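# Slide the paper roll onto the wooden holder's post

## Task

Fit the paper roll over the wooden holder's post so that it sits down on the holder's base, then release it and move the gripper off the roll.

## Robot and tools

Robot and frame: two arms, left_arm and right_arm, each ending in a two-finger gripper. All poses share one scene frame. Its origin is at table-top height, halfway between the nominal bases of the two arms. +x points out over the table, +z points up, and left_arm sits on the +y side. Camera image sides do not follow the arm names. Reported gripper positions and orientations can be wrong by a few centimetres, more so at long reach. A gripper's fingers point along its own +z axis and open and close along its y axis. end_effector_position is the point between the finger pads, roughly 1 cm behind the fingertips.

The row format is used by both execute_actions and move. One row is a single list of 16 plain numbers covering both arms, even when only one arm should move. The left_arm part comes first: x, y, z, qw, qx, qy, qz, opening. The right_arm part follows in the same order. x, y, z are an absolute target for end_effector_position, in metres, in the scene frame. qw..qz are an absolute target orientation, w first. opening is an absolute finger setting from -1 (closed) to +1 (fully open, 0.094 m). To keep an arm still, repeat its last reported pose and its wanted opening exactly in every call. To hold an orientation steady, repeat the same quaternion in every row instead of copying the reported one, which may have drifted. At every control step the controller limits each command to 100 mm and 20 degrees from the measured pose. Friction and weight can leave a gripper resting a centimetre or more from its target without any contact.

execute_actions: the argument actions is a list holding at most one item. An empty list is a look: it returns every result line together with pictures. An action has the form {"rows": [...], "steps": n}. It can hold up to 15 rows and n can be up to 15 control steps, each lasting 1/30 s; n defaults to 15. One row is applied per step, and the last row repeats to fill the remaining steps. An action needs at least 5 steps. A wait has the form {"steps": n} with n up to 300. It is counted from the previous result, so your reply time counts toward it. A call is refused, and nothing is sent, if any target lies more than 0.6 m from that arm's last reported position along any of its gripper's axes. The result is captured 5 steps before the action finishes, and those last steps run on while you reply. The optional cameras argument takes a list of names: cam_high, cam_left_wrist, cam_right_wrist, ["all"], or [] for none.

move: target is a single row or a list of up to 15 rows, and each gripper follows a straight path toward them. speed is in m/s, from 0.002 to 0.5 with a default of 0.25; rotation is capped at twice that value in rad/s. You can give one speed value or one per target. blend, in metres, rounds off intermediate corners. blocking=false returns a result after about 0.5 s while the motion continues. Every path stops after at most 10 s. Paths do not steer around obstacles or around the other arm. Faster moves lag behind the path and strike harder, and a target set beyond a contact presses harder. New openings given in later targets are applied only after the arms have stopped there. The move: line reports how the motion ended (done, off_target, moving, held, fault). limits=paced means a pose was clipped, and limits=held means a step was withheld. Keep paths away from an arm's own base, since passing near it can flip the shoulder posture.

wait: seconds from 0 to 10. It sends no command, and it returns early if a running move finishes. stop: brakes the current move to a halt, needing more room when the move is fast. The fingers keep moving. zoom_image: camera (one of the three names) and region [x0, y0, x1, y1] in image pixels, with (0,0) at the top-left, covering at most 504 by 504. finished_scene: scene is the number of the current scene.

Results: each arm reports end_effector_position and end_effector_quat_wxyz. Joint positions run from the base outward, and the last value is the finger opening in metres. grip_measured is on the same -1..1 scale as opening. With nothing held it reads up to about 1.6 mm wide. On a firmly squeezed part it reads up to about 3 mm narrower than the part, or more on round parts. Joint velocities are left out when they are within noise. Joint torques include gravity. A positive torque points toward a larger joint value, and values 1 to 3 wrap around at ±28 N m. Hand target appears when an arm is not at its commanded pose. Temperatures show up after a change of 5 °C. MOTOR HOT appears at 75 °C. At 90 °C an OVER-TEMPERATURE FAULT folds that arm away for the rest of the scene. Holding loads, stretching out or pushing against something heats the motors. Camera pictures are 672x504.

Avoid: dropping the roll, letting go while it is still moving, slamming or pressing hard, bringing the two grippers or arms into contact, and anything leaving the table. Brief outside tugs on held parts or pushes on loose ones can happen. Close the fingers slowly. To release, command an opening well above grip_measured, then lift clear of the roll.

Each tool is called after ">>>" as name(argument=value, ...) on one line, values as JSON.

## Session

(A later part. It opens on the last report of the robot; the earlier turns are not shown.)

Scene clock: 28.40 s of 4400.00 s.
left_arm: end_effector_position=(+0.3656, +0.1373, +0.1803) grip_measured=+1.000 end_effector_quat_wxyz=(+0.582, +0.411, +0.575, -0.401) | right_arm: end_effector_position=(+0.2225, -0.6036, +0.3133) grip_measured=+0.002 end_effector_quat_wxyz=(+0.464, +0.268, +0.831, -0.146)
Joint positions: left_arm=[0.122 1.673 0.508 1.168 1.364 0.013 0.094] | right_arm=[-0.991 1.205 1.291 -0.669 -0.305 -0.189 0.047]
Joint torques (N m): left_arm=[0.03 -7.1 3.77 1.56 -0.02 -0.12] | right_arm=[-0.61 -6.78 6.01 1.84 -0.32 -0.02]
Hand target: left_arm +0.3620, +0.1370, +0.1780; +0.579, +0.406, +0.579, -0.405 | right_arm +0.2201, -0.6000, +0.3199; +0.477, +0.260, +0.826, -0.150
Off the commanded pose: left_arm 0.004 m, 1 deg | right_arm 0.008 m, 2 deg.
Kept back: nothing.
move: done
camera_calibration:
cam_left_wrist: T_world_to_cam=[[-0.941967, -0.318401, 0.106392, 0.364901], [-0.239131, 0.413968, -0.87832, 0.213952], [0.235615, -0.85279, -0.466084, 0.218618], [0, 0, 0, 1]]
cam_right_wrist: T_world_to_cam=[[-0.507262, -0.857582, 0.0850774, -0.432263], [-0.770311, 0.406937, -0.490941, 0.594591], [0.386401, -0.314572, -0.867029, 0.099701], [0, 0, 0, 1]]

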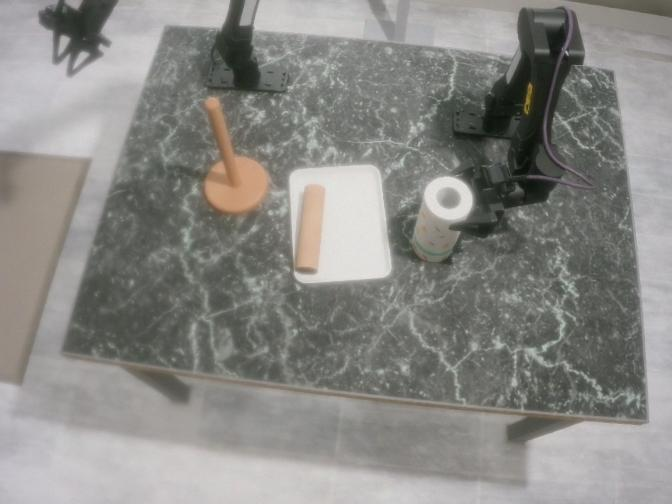

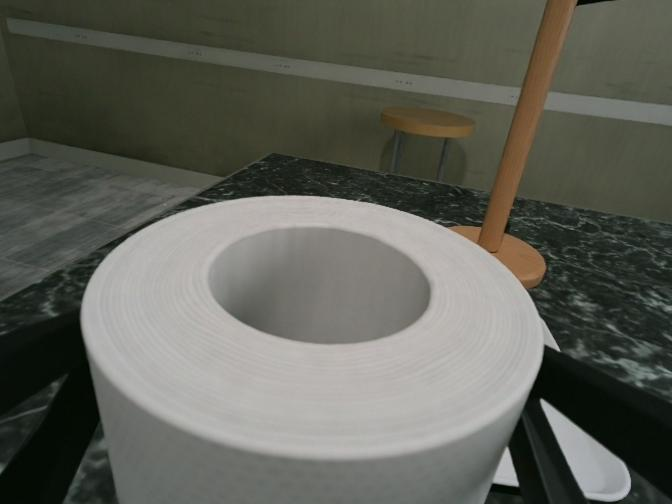

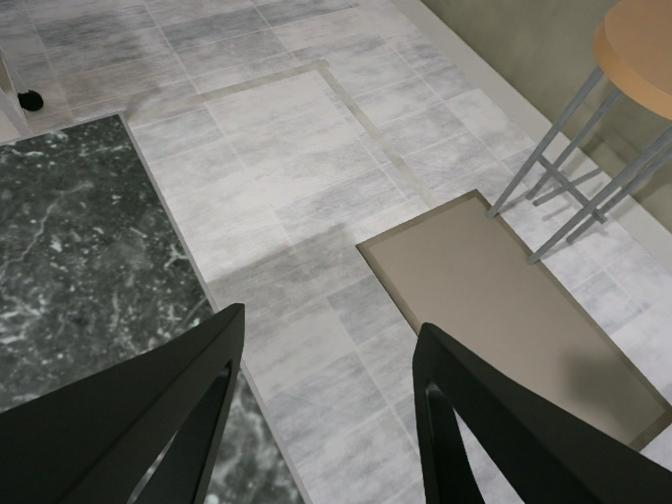

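>>> move(target=[0.361,0.136,0.135,0.5792,0.4056,0.5792,-0.4056,1,0.22,-0.60,0.32,0.4769,0.2604,0.8259,-0.1504,0], speed=0.06)

>>> zoom_image(camera="cam_high", region=[400, 130, 540, 270])

Scene clock: 29.97 s of 4400.00 s.
left_arm: end_effector_position=(+0.3636, +0.1370, +0.1452) grip_measured=+1.000 end_effector_quat_wxyz=(+0.590, +0.418, +0.568, -0.394) | right_arm: end_effector_position=(+0.2225, -0.6036, +0.3133) grip_measured=+0.002 end_effector_quat_wxyz=(+0.464, +0.268, +0.831, -0.146)
Joint positions: left_arm=[0.122 1.851 0.464 1.414 1.363 0.018 0.094] | right_arm=[-0.991 1.205 1.291 -0.669 -0.305 -0.189 0.047]
Joint torques (N m): left_arm=[-0.23 -5.29 2.86 1.58 -0.06 -0.1] | right_arm=[-0.61 -6.76 6.08 1.85 -0.31 -0.03]
Hand target: left_arm +0.3608, +0.1360, +0.1353; +0.579, +0.406, +0.580, -0.405 | right_arm +0.2201, -0.6000, +0.3199; +0.477, +0.260, +0.826, -0.150
Off the commanded pose: left_arm 0.011 m, 3 deg | right_arm 0.008 m, 2 deg.
Kept back: nothing.
move: off_target (left_arm)
camera_calibration:
cam_left_wrist: T_world_to_cam=[[-0.944308, -0.319612, 0.0782998, 0.371769], [-0.214763, 0.418317, -0.882546, 0.17388], [0.249318, -0.850211, -0.463661, 0.196811], [0, 0, 0, 1]]
cam_right_wrist: T_world_to_cam=[[-0.507004, -0.857753, 0.0848881, -0.4323], [-0.770355, 0.406749, -0.491027, 0.594534], [0.386652, -0.314347, -0.866998, 0.0997798], [0, 0, 0, 1]]

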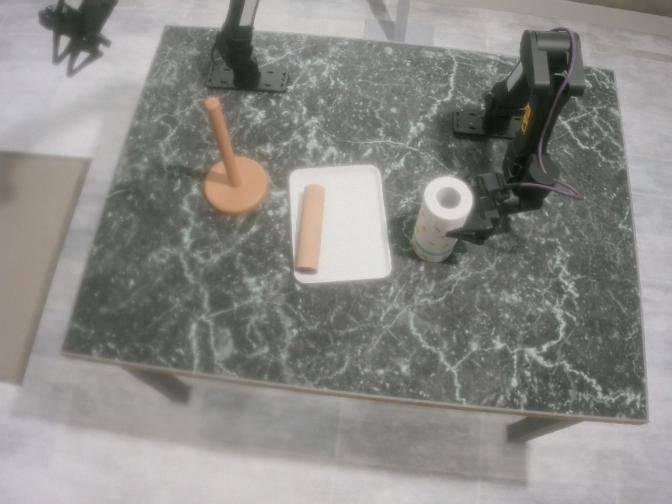

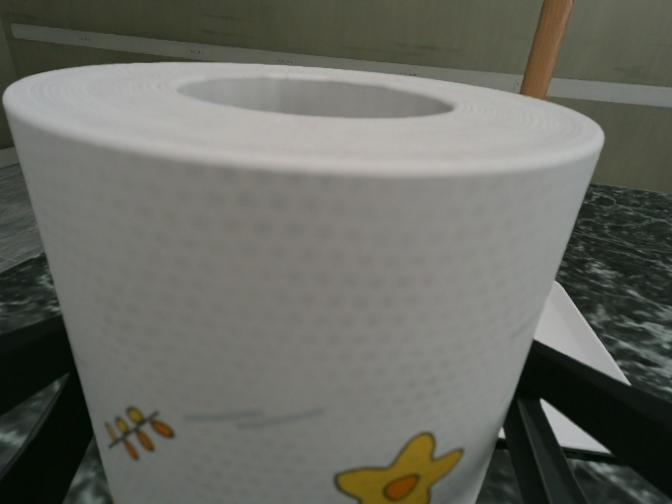

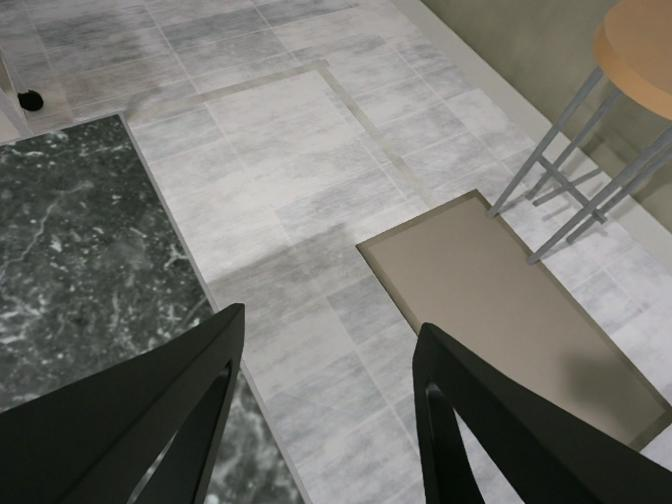

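Scaled by 3.600 from the camera's 672x504 image, which has a finer 960x720 frame.

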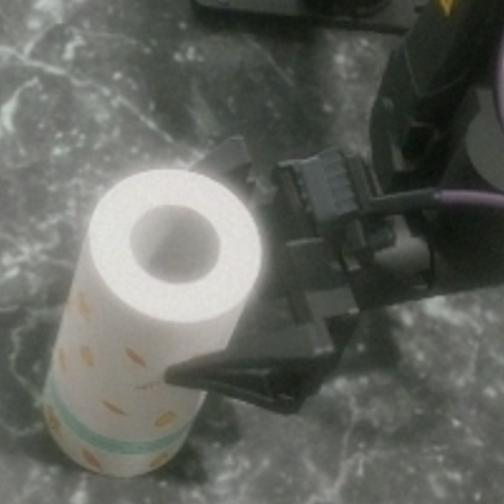

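>>> move(target=[0.362,0.136,0.100,0.5792,0.4056,0.5792,-0.4056,1,0.22,-0.60,0.32,0.4769,0.2604,0.8259,-0.1504,0], speed=0.06)

>>> zoom_image(camera="cam_high", region=[400, 130, 540, 270])

Scene clock: 31.27 s of 4400.00 s.
left_arm: end_effector_position=(+0.3641, +0.1371, +0.1090) grip_measured=+1.000 end_effector_quat_wxyz=(+0.582, +0.412, +0.576, -0.399) | right_arm: end_effector_position=(+0.2225, -0.6036, +0.3133) grip_measured=+0.002 end_effector_quat_wxyz=(+0.464, +0.268, +0.831, -0.146)
Joint positions: left_arm=[0.122 2.028 0.459 1.553 1.363 0.036 0.094] | right_arm=[-0.991 1.205 1.291 -0.669 -0.305 -0.189 0.047]
Joint torques (N m): left_arm=[-0.2 -5.85 2.5 1.61 -0.04 0.09] | right_arm=[-0.68 -6.8 5.98 1.83 -0.31 -0.02]
Hand target: left_arm +0.3619, +0.1361, +0.1002; +0.576, +0.408, +0.582, -0.404 | right_arm +0.2201, -0.6000, +0.3199; +0.477, +0.260, +0.826, -0.150
Off the commanded pose: left_arm 0.009 m, 1 deg | right_arm 0.008 m, 2 deg.
joint sent to its limit (left arm) — joint 4 (wrist pitch), upper limit.
Kept back: nothing.
move: done
camera_calibration:
cam_left_wrist: T_world_to_cam=[[-0.941883, -0.319996, 0.102266, 0.371628], [-0.237304, 0.418282, -0.876771, 0.149571], [0.237787, -0.850084, -0.469909, 0.184835], [0, 0, 0, 1]]
cam_right_wrist: T_world_to_cam=[[-0.507004, -0.857753, 0.0848881, -0.4323], [-0.770355, 0.406749, -0.491027, 0.594534], [0.386652, -0.314347, -0.866998, 0.0997798], [0, 0, 0, 1]]

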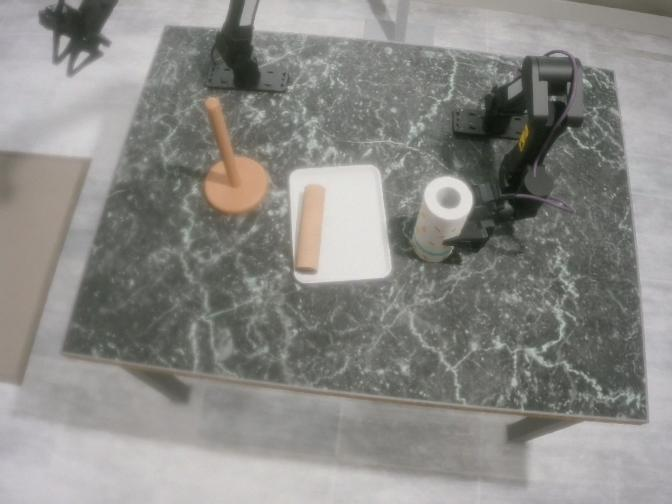

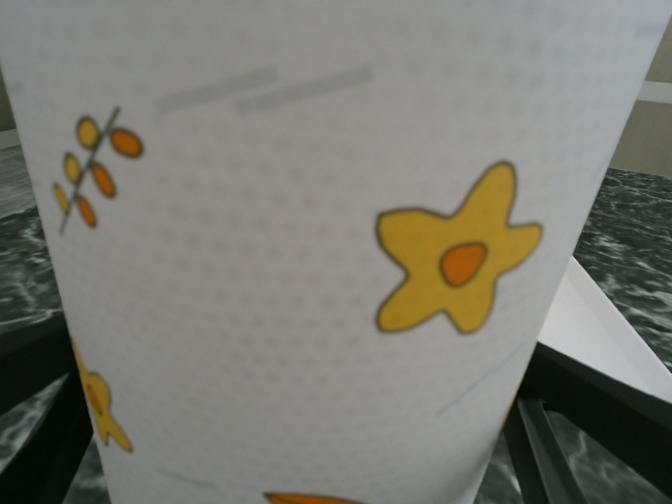

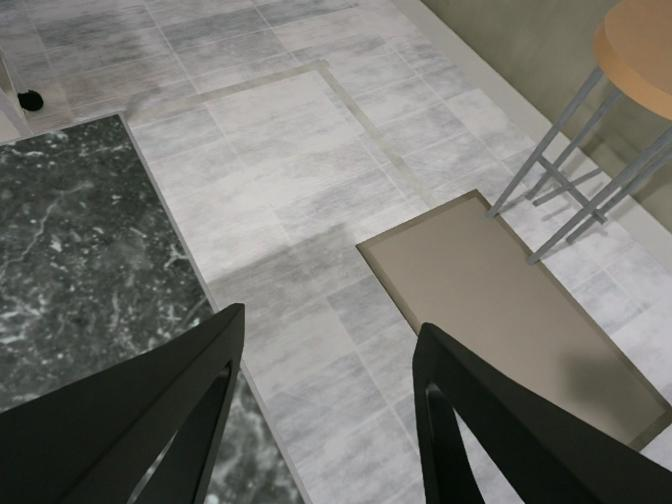

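Scaled by 3.600 from the camera's 672x504 image, which has a finer 960x720 frame.

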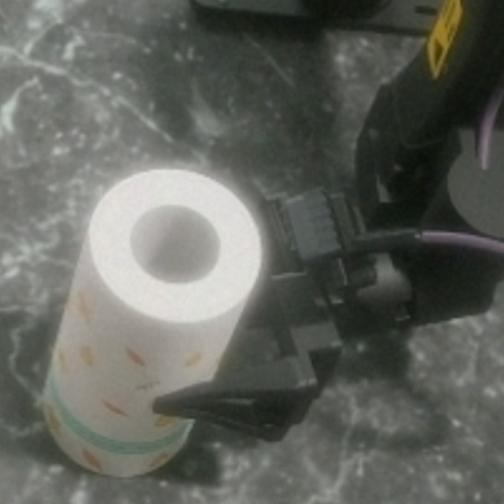

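>>> move(target=[[0.363,0.129,0.100,0.5792,0.4056,0.5792,-0.4056,1,0.22,-0.60,0.32,0.4769,0.2604,0.8259,-0.1504,0],[0.363,0.129,0.100,0.5792,0.4056,0.5792,-0.4056,0.8,0.22,-0.60,0.32,0.4769,0.2604,0.8259,-0.1504,0],[0.363,0.129,0.100,0.5792,0.4056,0.5792,-0.4056,0.5,0.22,-0.60,0.32,0.4769,0.2604,0.8259,-0.1504,0]], speed=0.06)

>>> zoom_image(camera="cam_high", region=[400, 130, 540, 270])

Scene clock: 33.90 s of 4400.00 s.
left_arm: end_effector_position=(+0.3656, +0.1314, +0.1092) grip_measured=+0.602 end_effector_quat_wxyz=(+0.584, +0.412, +0.576, -0.397) | right_arm: end_effector_position=(+0.2225, -0.6036, +0.3133) grip_measured=+0.002 end_effector_quat_wxyz=(+0.464, +0.268, +0.831, -0.146)
Joint positions: left_arm=[0.099 2.028 0.459 1.555 1.336 0.036 0.075] | right_arm=[-0.991 1.205 1.291 -0.669 -0.305 -0.189 0.047]
Joint torques (N m): left_arm=[-0.7 -5.97 2.67 1.59 -0.03 0.07] | right_arm=[-0.59 -6.79 6.02 1.83 -0.32 -0.05]
Hand target: left_arm +0.3628, +0.1291, +0.1002; +0.576, +0.408, +0.582, -0.404 | right_arm +0.2201, -0.6000, +0.3199; +0.477, +0.260, +0.826, -0.150
Off the commanded pose: left_arm 0.010 m, 1 deg | right_arm 0.008 m, 2 deg.
joint sent to its limit (left arm) — joint 4 (wrist pitch), upper limit.
Kept back: nothing.
move: done
camera_calibration:
cam_left_wrist: T_world_to_cam=[[-0.940831, -0.324029, 0.0992076, 0.371674], [-0.236464, 0.418039, -0.877114, 0.152277], [0.242737, -0.848675, -0.469925, 0.177737], [0, 0, 0, 1]]
cam_right_wrist: T_world_to_cam=[[-0.507004, -0.857753, 0.0848881, -0.4323], [-0.770355, 0.406749, -0.491027, 0.594534], [0.386652, -0.314347, -0.866998, 0.0997798], [0, 0, 0, 1]]

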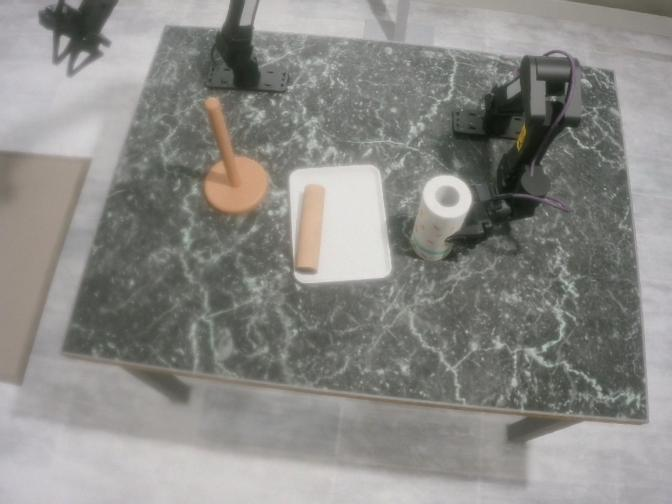

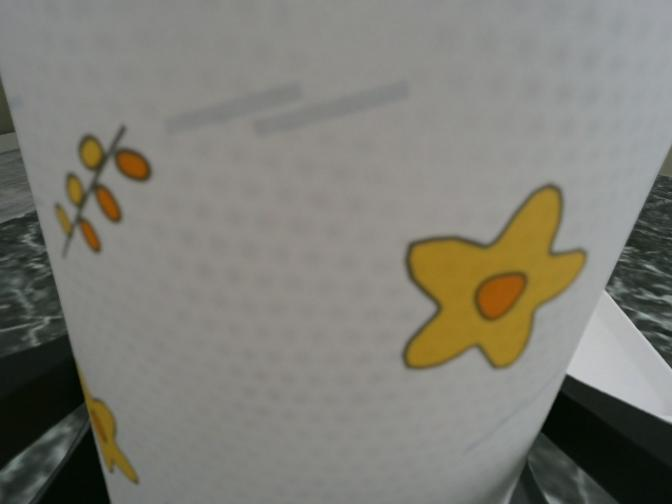

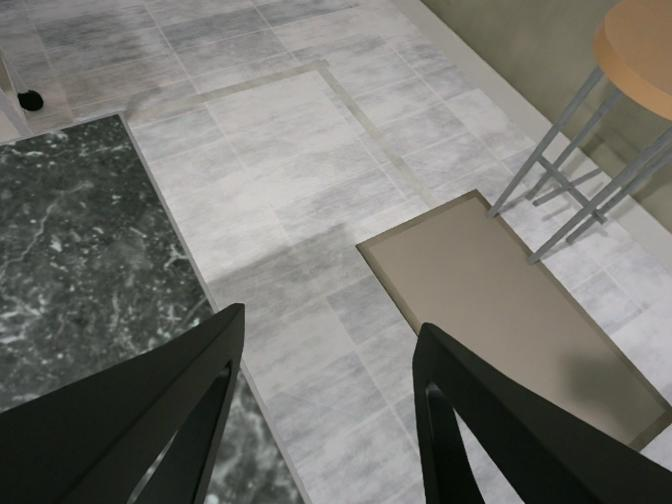

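Scaled by 3.600 from the camera's 672x504 image, which has a finer 960x720 frame.

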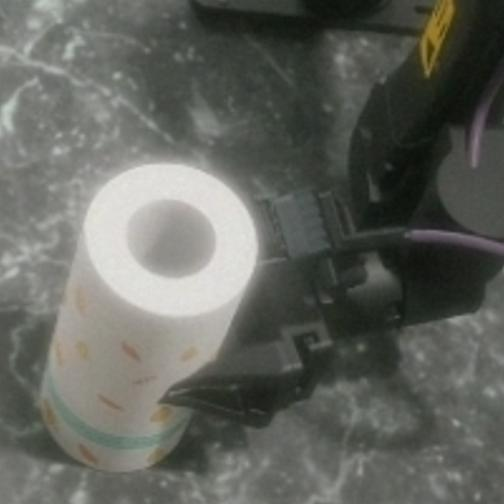

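>>> move(target=[[0.363,0.129,0.100,0.5792,0.4056,0.5792,-0.4056,1,0.22,-0.60,0.32,0.4769,0.2604,0.8259,-0.1504,0],[0.3645,0.120,0.100,0.5792,0.4056,0.5792,-0.4056,1,0.22,-0.60,0.32,0.4769,0.2604,0.8259,-0.1504,0],[0.3645,0.120,0.100,0.5792,0.4056,0.5792,-0.4056,0.8,0.22,-0.60,0.32,0.4769,0.2604,0.8259,-0.1504,0],[0.3645,0.120,0.100,0.5792,0.4056,0.5792,-0.4056,0.5,0.22,-0.60,0.32,0.4769,0.2604,0.8259,-0.1504,0]], speed=0.05)

>>> zoom_image(camera="cam_high", region=[400, 130, 540, 270])

Scene clock: 37.40 s of 4400.00 s.
left_arm: end_effector_position=(+0.3662, +0.1221, +0.1092) grip_measured=+0.622 end_effector_quat_wxyz=(+0.583, +0.413, +0.575, -0.397) | right_arm: end_effector_position=(+0.2226, -0.6036, +0.3134) grip_measured=+0.002 end_effector_quat_wxyz=(+0.465, +0.268, +0.831, -0.146)
Joint positions: left_arm=[0.065 2.028 0.459 1.556 1.304 0.036 0.076] | right_arm=[-0.991 1.205 1.291 -0.669 -0.305 -0.189 0.047]
Joint torques (N m): left_arm=[-0.68 -5.91 2.85 1.61 -0.04 0.05] | right_arm=[-0.62 -6.83 6.01 1.85 -0.32 -0.04]
Hand target: left_arm +0.3643, +0.1201, +0.1002; +0.576, +0.408, +0.582, -0.403 | right_arm +0.2201, -0.6000, +0.3200; +0.477, +0.260, +0.826, -0.151
Off the commanded pose: left_arm 0.010 m, 1 deg | right_arm 0.008 m, 2 deg.
joint sent to its limit (left arm) — joint 4 (wrist pitch), upper limit.
Kept back: nothing.
move: done
camera_calibration:
cam_left_wrist: T_world_to_cam=[[-0.941642, -0.321919, 0.0983765, 0.369338], [-0.234875, 0.419, -0.877082, 0.155602], [0.24113, -0.849004, -0.470159, 0.17039], [0, 0, 0, 1]]
cam_right_wrist: T_world_to_cam=[[-0.507022, -0.857727, 0.0850512, -0.432359], [-0.77025, 0.406594, -0.49132, 0.594585], [0.386837, -0.314621, -0.866816, 0.0995583], [0, 0, 0, 1]]

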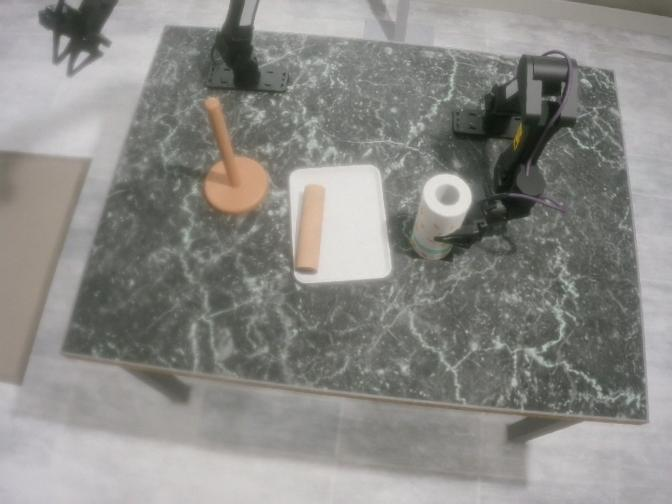

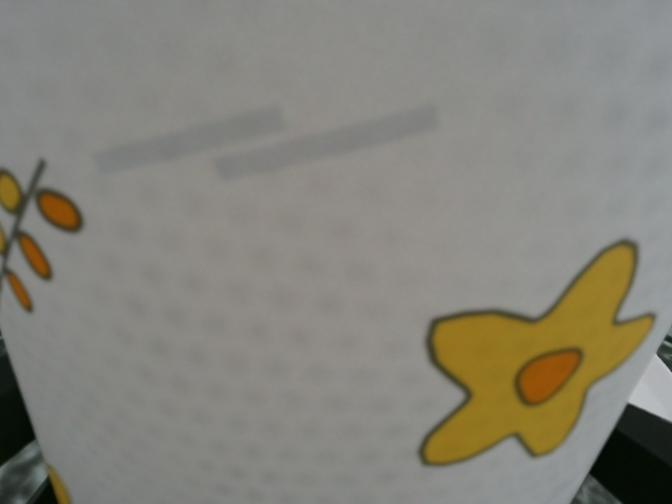

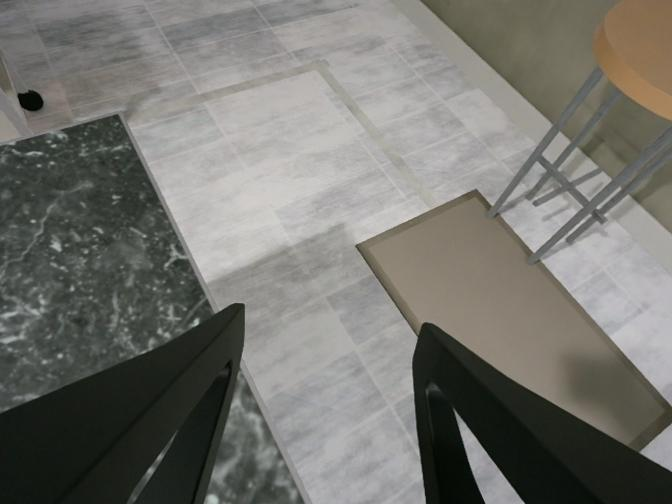

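Scaled by 3.600 from the camera's 672x504 image, which has a finer 960x720 frame.

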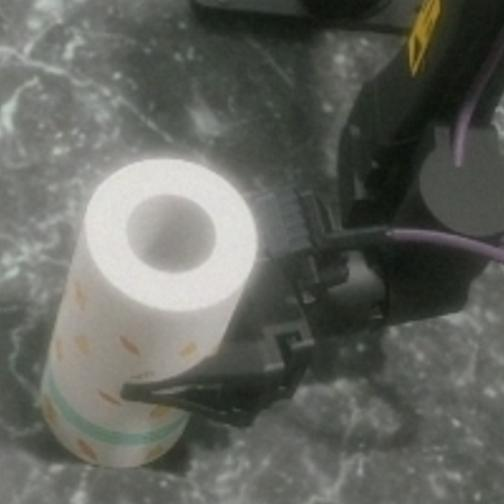

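>>> move(target=[[0.3645,0.120,0.100,0.5792,0.4056,0.5792,-0.4056,0.8,0.22,-0.60,0.32,0.4769,0.2604,0.8259,-0.1504,1],[0.3645,0.120,0.100,0.5792,0.4056,0.5792,-0.4056,1,0.22,-0.60,0.32,0.4769,0.2604,0.8259,-0.1504,1],[0.344,0.177,0.104,0.5792,0.4056,0.5792,-0.4056,1,0.22,-0.60,0.32,0.4769,0.2604,0.8259,-0.1504,1],[0.327,0.240,0.125,0.5792,0.4056,0.5792,-0.4056,1,0.22,-0.60,0.32,0.4769,0.2604,0.8259,-0.1504,1]], speed=0.1)

Scene clock: 42.17 s of 4400.00 s.
left_arm: end_effector_position=(+0.3313, +0.2405, +0.1217) grip_measured=+0.999 end_effector_quat_wxyz=(+0.623, +0.339, +0.621, -0.333) | right_arm: end_effector_position=(+0.2226, -0.6036, +0.3134) grip_measured=+0.998 end_effector_quat_wxyz=(+0.465, +0.268, +0.831, -0.146)
Joint positions: left_arm=[0.541 1.891 0.309 1.557 1.55 0.033 0.094] | right_arm=[-0.991 1.205 1.291 -0.669 -0.305 -0.189 0.094]
Joint torques (N m): left_arm=[0.4 -8.43 1.96 1.35 0.09 -0.11] | right_arm=[-0.62 -6.8 5.98 1.83 -0.32 -0.02]
Heat: left arm: 28 °C; right arm: 29 °C.
Hand target: left_arm +0.3276, +0.2393, +0.1248; +0.622, +0.337, +0.622, -0.336 | right_arm +0.2201, -0.6000, +0.3200; +0.477, +0.260, +0.826, -0.151
Off the commanded pose: left_arm 0.005 m, 13 deg | right_arm 0.008 m, 2 deg.
joint read past its limit (left arm) — joint 4 (wrist pitch), upper limit.
joint sent to its limit (left arm) — joint 5 (wrist yaw), upper limit.
Kept back: nothing.
move: off_target (left_arm)
camera_calibration:
cam_left_wrist: T_world_to_cam=[[-0.841908, -0.527296, 0.114673, 0.387717], [-0.335132, 0.34437, -0.876981, 0.159946], [0.422939, -0.776768, -0.466641, 0.207168], [0, 0, 0, 1]]
cam_right_wrist: T_world_to_cam=[[-0.507022, -0.857727, 0.0850512, -0.432359], [-0.77025, 0.406594, -0.49132, 0.594585], [0.386837, -0.314621, -0.866816, 0.0995583], [0, 0, 0, 1]]

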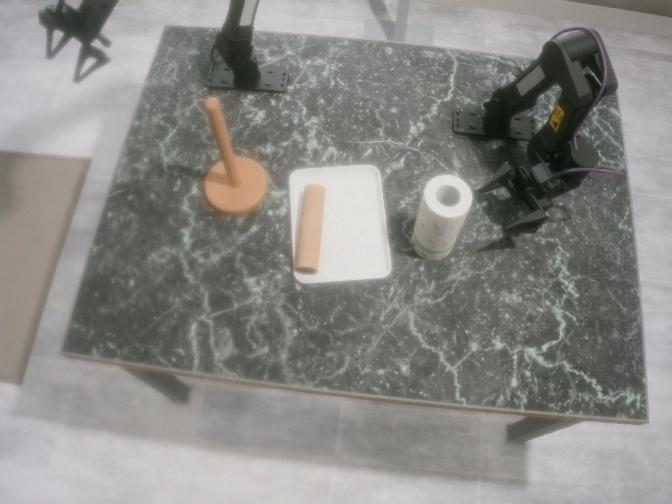

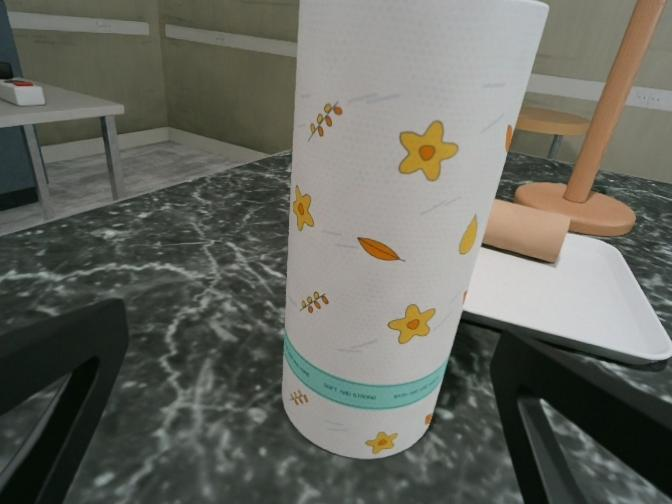

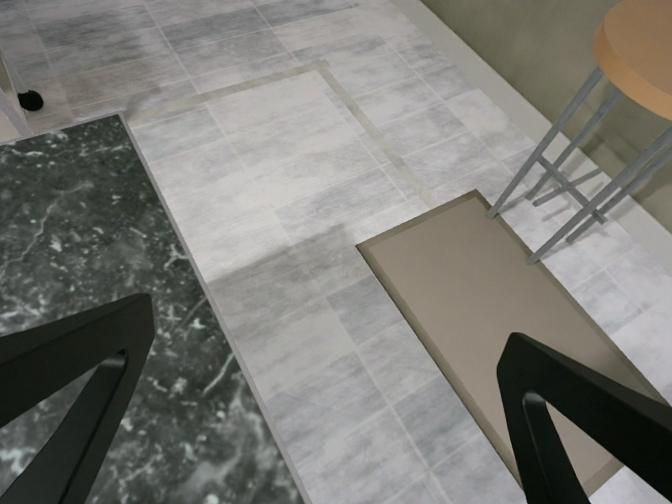

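>>> move(target=[[0.328,0.24,0.125,0.622,0.337,0.622,-0.336,1,0.25,-0.52,0.42,0.4769,0.2604,0.8259,-0.1504,1],[0.328,0.24,0.125,0.622,0.337,0.622,-0.336,1,0.215,-0.30,0.42,0.3827,0,0.9239,0,1]], blend=0.04)

Scene clock: 45.03 s of 4400.00 s.
left_arm: end_effector_position=(+0.3312, +0.2404, +0.1217) grip_measured=+0.999 end_effector_quat_wxyz=(+0.623, +0.337, +0.622, -0.335) | right_arm: end_effector_position=(+0.2162, -0.2986, +0.4152) grip_measured=+0.998 end_effector_quat_wxyz=(+0.393, -0.006, +0.920, +0.007)
Joint positions: left_arm=[0.541 1.891 0.308 1.557 1.55 0.029 0.094] | right_arm=[0.231 1.263 2.062 -1.574 0.158 0.166 0.094]
Joint torques (N m): left_arm=[0.5 -8.29 2.15 1.35 0.07 -0.13] | right_arm=[0.61 -1.24 6.49 1.38 0.26 0.11]
Hand target: left_arm +0.3281, +0.2399, +0.1248; +0.622, +0.336, +0.622, -0.336 | right_arm +0.2151, -0.3001, +0.4196; +0.398, -0.001, +0.917, +0.004
Off the commanded pose: left_arm 0.005 m, 0 deg | right_arm 0.005 m, 2 deg.
joint read past its limit (left arm) — joint 4 (wrist pitch), upper limit.
joint sent to its limit (left arm) — joint 5 (wrist yaw), upper limit.
joint sent to its limit (right arm) — joint 4 (wrist pitch), lower limit.
Kept back: nothing.
move: done
camera_calibration:
cam_left_wrist: T_world_to_cam=[[-0.841459, -0.527005, 0.119218, 0.386857], [-0.338493, 0.342173, -0.87655, 0.161482], [0.421153, -0.777936, -0.466311, 0.207971], [0, 0, 0, 1]]
cam_right_wrist: T_world_to_cam=[[0.118335, -0.991052, 0.0617405, -0.348015], [-0.944505, -0.13153, -0.301015, 0.313621], [0.306442, -0.0226935, -0.951619, 0.425978], [0, 0, 0, 1]]

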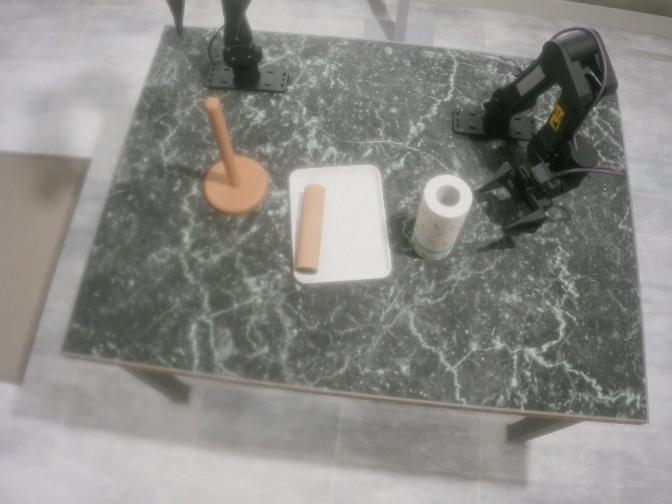

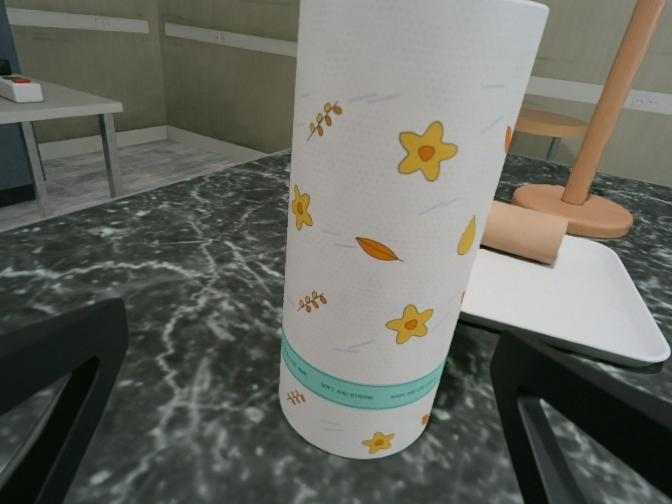

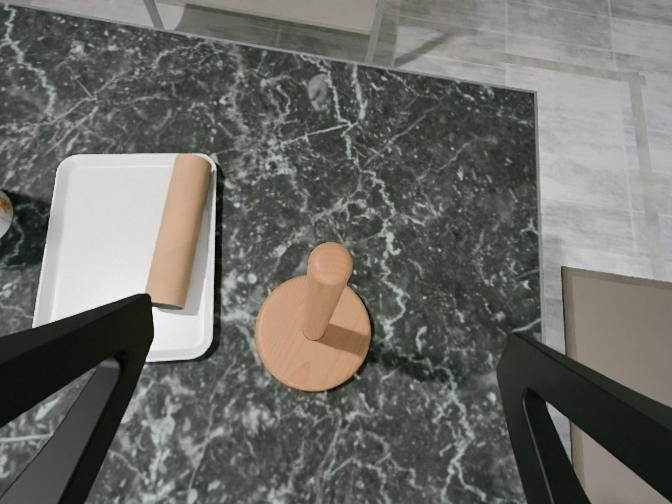

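>>> move(target=[[0.328,0.24,0.125,0.622,0.337,0.622,-0.336,1,0.225,-0.293,0.33,0.3827,0,0.9239,0,1],[0.328,0.24,0.125,0.622,0.337,0.622,-0.336,1,0.268,-0.293,0.255,0.3827,0,0.9239,0,1]], blend=0.02, speed=0.12)

>>> zoom_image(camera="cam_high", region=[150, 50, 300, 220])

Scene clock: 47.53 s of 4400.00 s.
left_arm: end_effector_position=(+0.3312, +0.2404, +0.1217) grip_measured=+0.999 end_effector_quat_wxyz=(+0.623, +0.337, +0.622, -0.335) | right_arm: end_effector_position=(+0.2674, -0.2924, +0.2549) grip_measured=+0.998 end_effector_quat_wxyz=(+0.377, +0.000, +0.926, -0.004)
Joint positions: left_arm=[0.541 1.891 0.308 1.557 1.55 0.029 0.094] | right_arm=[0.214 1.052 1.159 -0.919 0.165 0.161 0.094]
Joint torques (N m): left_arm=[0.46 -8.29 2.19 1.37 0.07 -0.12] | right_arm=[-0.68 -3.48 5.79 1.64 -0.06 -0.02]
Hand target: left_arm +0.3281, +0.2399, +0.1248; +0.622, +0.337, +0.622, -0.336 | right_arm +0.2680, -0.2930, +0.2550; +0.382, +0.000, +0.924, +0.000
Off the commanded pose: left_arm 0.005 m, 0 deg | right_arm 0.001 m, 1 deg.
joint read past its limit (left arm) — joint 4 (wrist pitch), upper limit.
joint sent to its limit (left arm) — joint 5 (wrist yaw), upper limit.
Kept back: nothing.
move: done
camera_calibration:
cam_left_wrist: T_world_to_cam=[[-0.84166, -0.526683, 0.119218, 0.386778], [-0.338358, 0.342295, -0.876555, 0.161403], [0.420859, -0.7781, -0.466303, 0.208103], [0, 0, 0, 1]]
cam_right_wrist: T_world_to_cam=[[0.10202, -0.992012, 0.0741957, -0.337069], [-0.956847, -0.118257, -0.265442, 0.31266], [0.272096, -0.0439135, -0.961268, 0.263288], [0, 0, 0, 1]]

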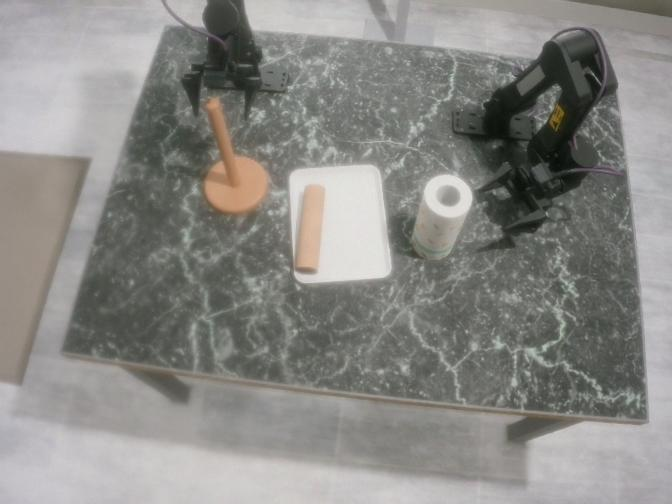

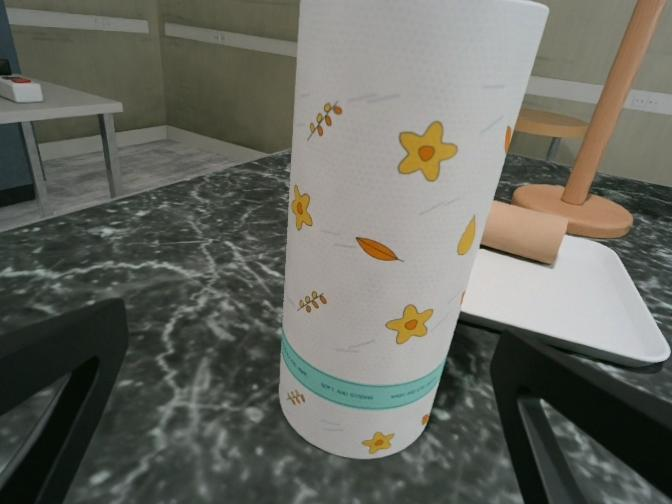

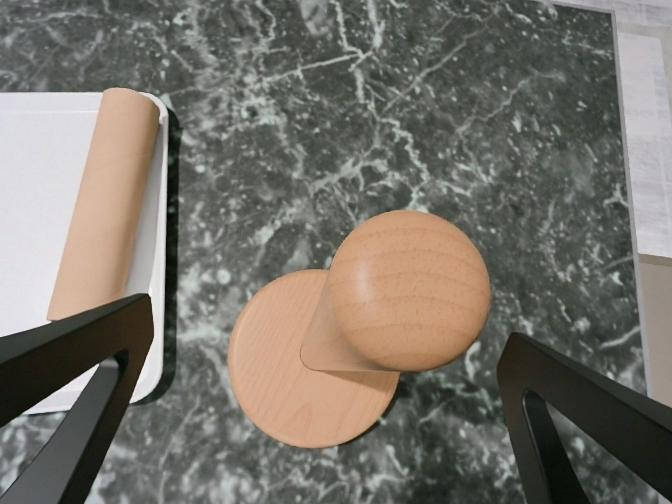

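Scaled by 2.965 from the camera's 672x504 image, which has a finer 960x720 frame.

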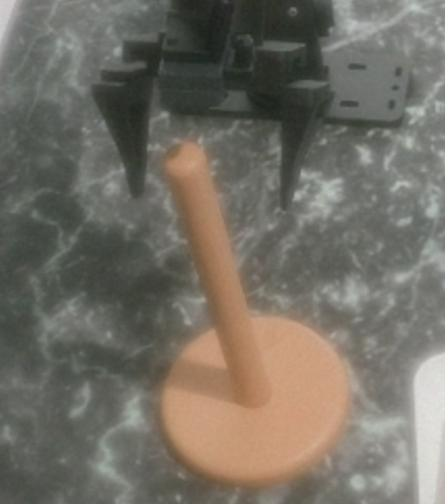

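>>> move(target=[[0.328,0.24,0.125,0.622,0.337,0.622,-0.336,1,0.272,-0.304,0.253,0.3827,0,0.9239,0,1],[0.328,0.24,0.125,0.622,0.337,0.622,-0.336,1,0.272,-0.304,0.253,0.3827,0,0.9239,0,-0.2]], speed=0.08)

Scene clock: 49.10 s of 4400.00 s.
left_arm: end_effector_position=(+0.3312, +0.2404, +0.1217) grip_measured=+0.999 end_effector_quat_wxyz=(+0.623, +0.337, +0.622, -0.335) | right_arm: end_effector_position=(+0.2714, -0.3037, +0.2540) grip_measured=-0.198 end_effector_quat_wxyz=(+0.378, +0.001, +0.926, -0.004)
Joint positions: left_arm=[0.541 1.891 0.308 1.557 1.55 0.029 0.094] | right_arm=[0.147 1.052 1.151 -0.9 0.119 0.113 0.038]
Joint torques (N m): left_arm=[0.42 -8.38 2.18 1.39 0.07 -0.12] | right_arm=[-0.61 -3.28 5.7 1.68 -0.09 -0.03]
Hand target: left_arm +0.3281, +0.2399, +0.1248; +0.622, +0.337, +0.622, -0.336 | right_arm +0.2720, -0.3040, +0.2530; +0.383, +0.000, +0.924, +0.000
Off the commanded pose: left_arm 0.005 m, 0 deg | right_arm 0.001 m, 1 deg.
joint read past its limit (left arm) — joint 4 (wrist pitch), upper limit.
joint sent to its limit (left arm) — joint 5 (wrist yaw), upper limit.
Kept back: nothing.
move: done
camera_calibration:
cam_left_wrist: T_world_to_cam=[[-0.84166, -0.526683, 0.119218, 0.386778], [-0.338358, 0.342295, -0.876555, 0.161403], [0.420859, -0.7781, -0.466303, 0.208103], [0, 0, 0, 1]]
cam_right_wrist: T_world_to_cam=[[0.100607, -0.992197, 0.0736494, -0.348171], [-0.955865, -0.11693, -0.269534, 0.316171], [0.276042, -0.0432819, -0.96017, 0.259709], [0, 0, 0, 1]]

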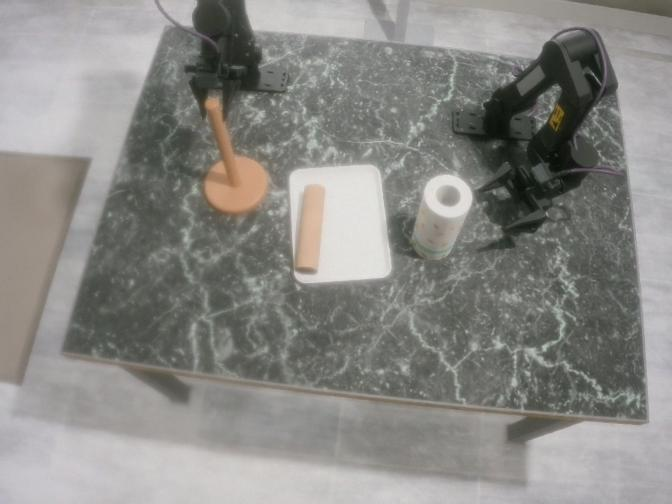

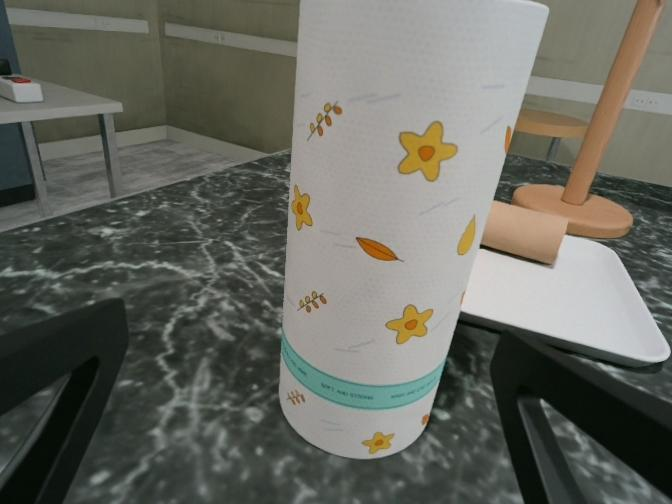

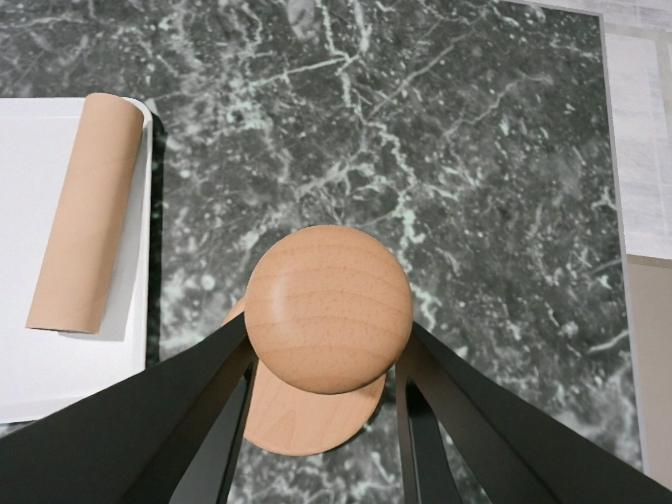

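>>> move(target=[[0.328,0.24,0.125,0.622,0.337,0.622,-0.336,1,0.272,-0.304,0.253,0.3827,0,0.9239,0,-0.7],[0.328,0.24,0.125,0.622,0.337,0.622,-0.336,1,0.275,-0.304,0.290,0.3827,0,0.9239,0,-0.7]], speed=0.08)

Scene clock: 51.10 s of 4400.00 s.
left_arm: end_effector_position=(+0.3312, +0.2404, +0.1217) grip_measured=+0.999 end_effector_quat_wxyz=(+0.623, +0.337, +0.622, -0.335) | right_arm: end_effector_position=(+0.2630, -0.3038, +0.2653) grip_measured=-0.478 end_effector_quat_wxyz=(+0.345, -0.004, +0.939, -0.006)
Joint positions: left_arm=[0.541 1.891 0.308 1.557 1.55 0.029 0.094] | right_arm=[0.147 1.101 1.273 -1.045 0.112 0.111 0.025]
Joint torques (N m): left_arm=[0.44 -8.31 2.17 1.35 0.07 -0.13] | right_arm=[-0.77 -2.66 11.69 1.79 -0.01 -0.03]
Hand target: left_arm +0.3281, +0.2399, +0.1248; +0.622, +0.337, +0.622, -0.336 | right_arm +0.2734, -0.3042, +0.2902; +0.383, +0.000, +0.924, +0.000
Off the commanded pose: left_arm 0.005 m, 0 deg | right_arm 0.027 m, 5 deg.
joint read past its limit (left arm) — joint 4 (wrist pitch), upper limit.
joint sent to its limit (left arm) — joint 5 (wrist yaw), upper limit.
Kept back: nothing.
move: off_target (right_arm)
camera_calibration:
cam_left_wrist: T_world_to_cam=[[-0.84166, -0.526683, 0.119218, 0.386778], [-0.338358, 0.342295, -0.876555, 0.161403], [0.420859, -0.7781, -0.466303, 0.208103], [0, 0, 0, 1]]
cam_right_wrist: T_world_to_cam=[[0.111841, -0.990995, 0.0736291, -0.350866], [-0.971948, -0.124516, -0.199534, 0.294443], [0.206905, -0.0492476, -0.977121, 0.293749], [0, 0, 0, 1]]

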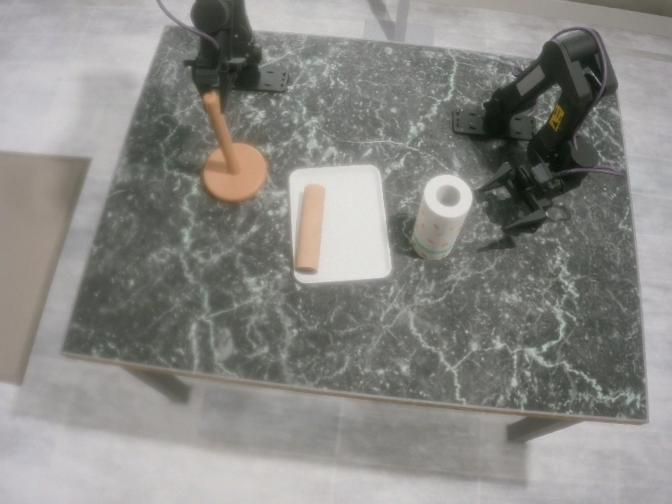

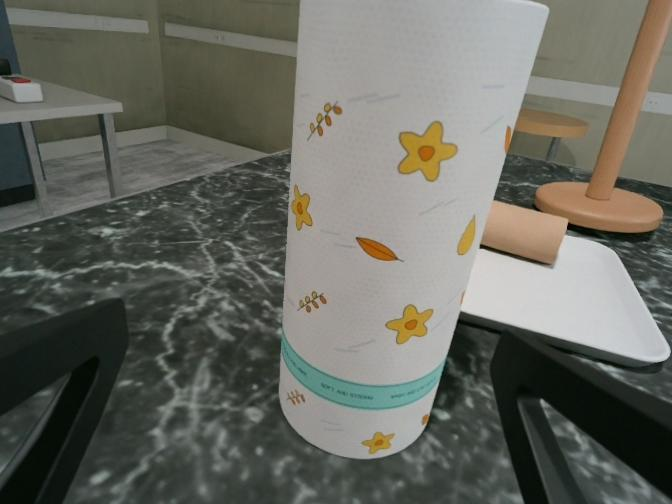

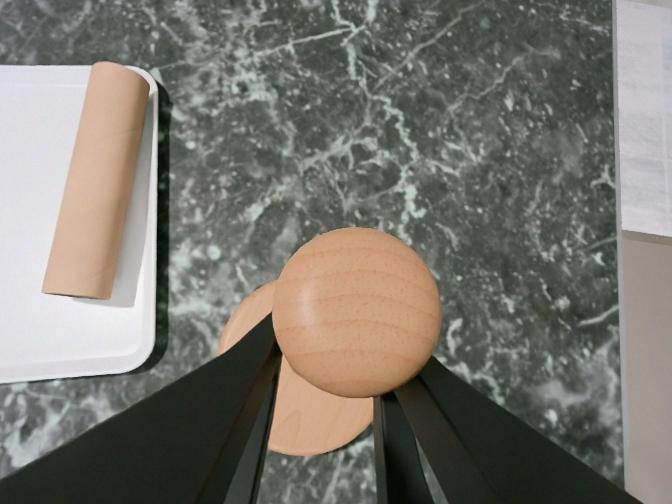

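>>> move(target=[[0.328,0.24,0.125,0.622,0.337,0.622,-0.336,1,0.35,-0.304,0.305,0.3827,0,0.9239,0,-0.7],[0.328,0.24,0.125,0.622,0.337,0.622,-0.336,1,0.41,-0.304,0.295,0.3827,0,0.9239,0,-0.7]], speed=0.1, blend=0.02)

>>> zoom_image(camera="cam_high", region=[150, 50, 320, 300])

Scene clock: 53.17 s of 4400.00 s.
left_arm: end_effector_position=(+0.3312, +0.2404, +0.1217) grip_measured=+0.999 end_effector_quat_wxyz=(+0.623, +0.337, +0.622, -0.335) | right_arm: end_effector_position=(+0.3918, -0.3036, +0.2669) grip_measured=-0.478 end_effector_quat_wxyz=(+0.336, -0.002, +0.942, -0.006)
Joint positions: left_arm=[0.541 1.891 0.308 1.557 1.55 0.029 0.094] | right_arm=[0.08 1.582 1.651 -0.958 0.07 0.065 0.025]
Joint torques (N m): left_arm=[0.51 -8.31 2.14 1.34 0.06 -0.12] | right_arm=[-0.64 -7.66 12.12 1.98 -0.08 -0.03]
Hand target: left_arm +0.3281, +0.2399, +0.1248; +0.622, +0.337, +0.622, -0.336 | right_arm +0.4074, -0.3042, +0.2954; +0.383, +0.000, +0.924, +0.000
Off the commanded pose: left_arm 0.005 m, 0 deg | right_arm 0.034 m, 6 deg.
joint read past its limit (left arm) — joint 4 (wrist pitch), upper limit.
joint sent to its limit (left arm) — joint 5 (wrist yaw), upper limit.
Kept back: nothing.
move: off_target (right_arm)
camera_calibration:
cam_left_wrist: T_world_to_cam=[[-0.84166, -0.526683, 0.119218, 0.386778], [-0.338358, 0.342295, -0.876555, 0.161403], [0.420859, -0.7781, -0.466303, 0.208103], [0, 0, 0, 1]]
cam_right_wrist: T_world_to_cam=[[0.109033, -0.99155, 0.0702904, -0.36336], [-0.976214, -0.12014, -0.180481, 0.417884], [0.1874, -0.0489402, -0.981064, 0.277451], [0, 0, 0, 1]]

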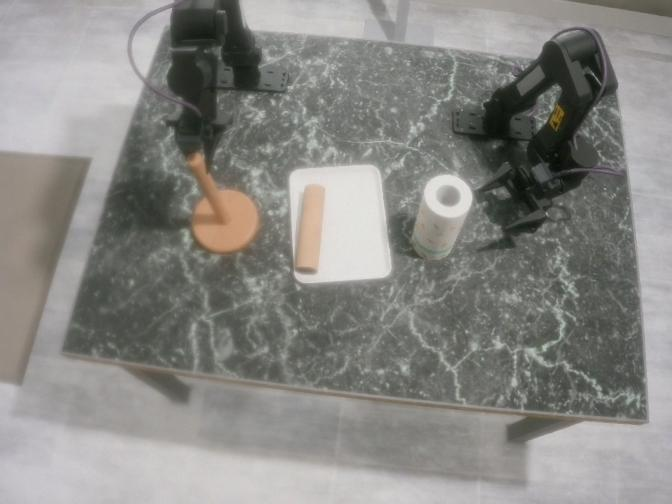

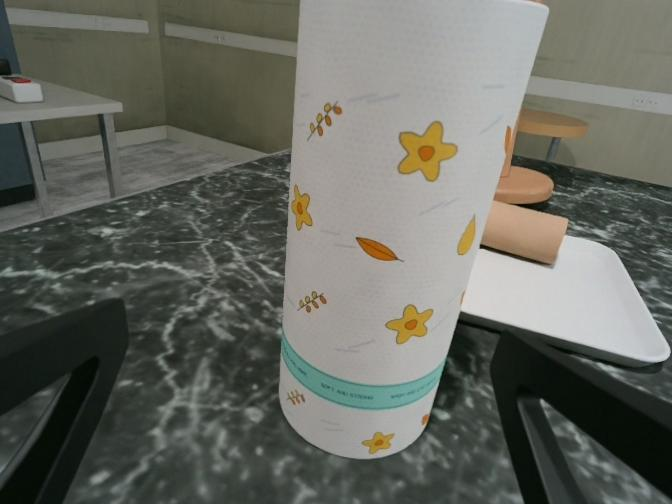

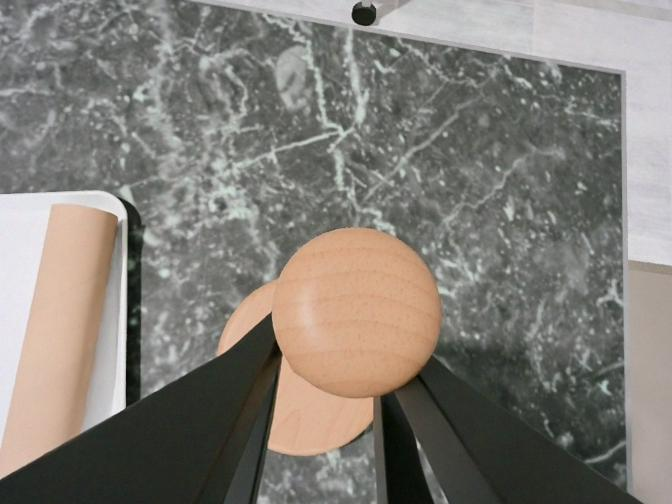

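Scaled by 2.016 from the camera's 672x504 image, which has a finer 960x720 frame.

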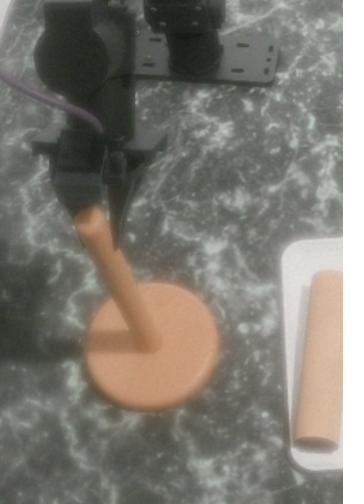

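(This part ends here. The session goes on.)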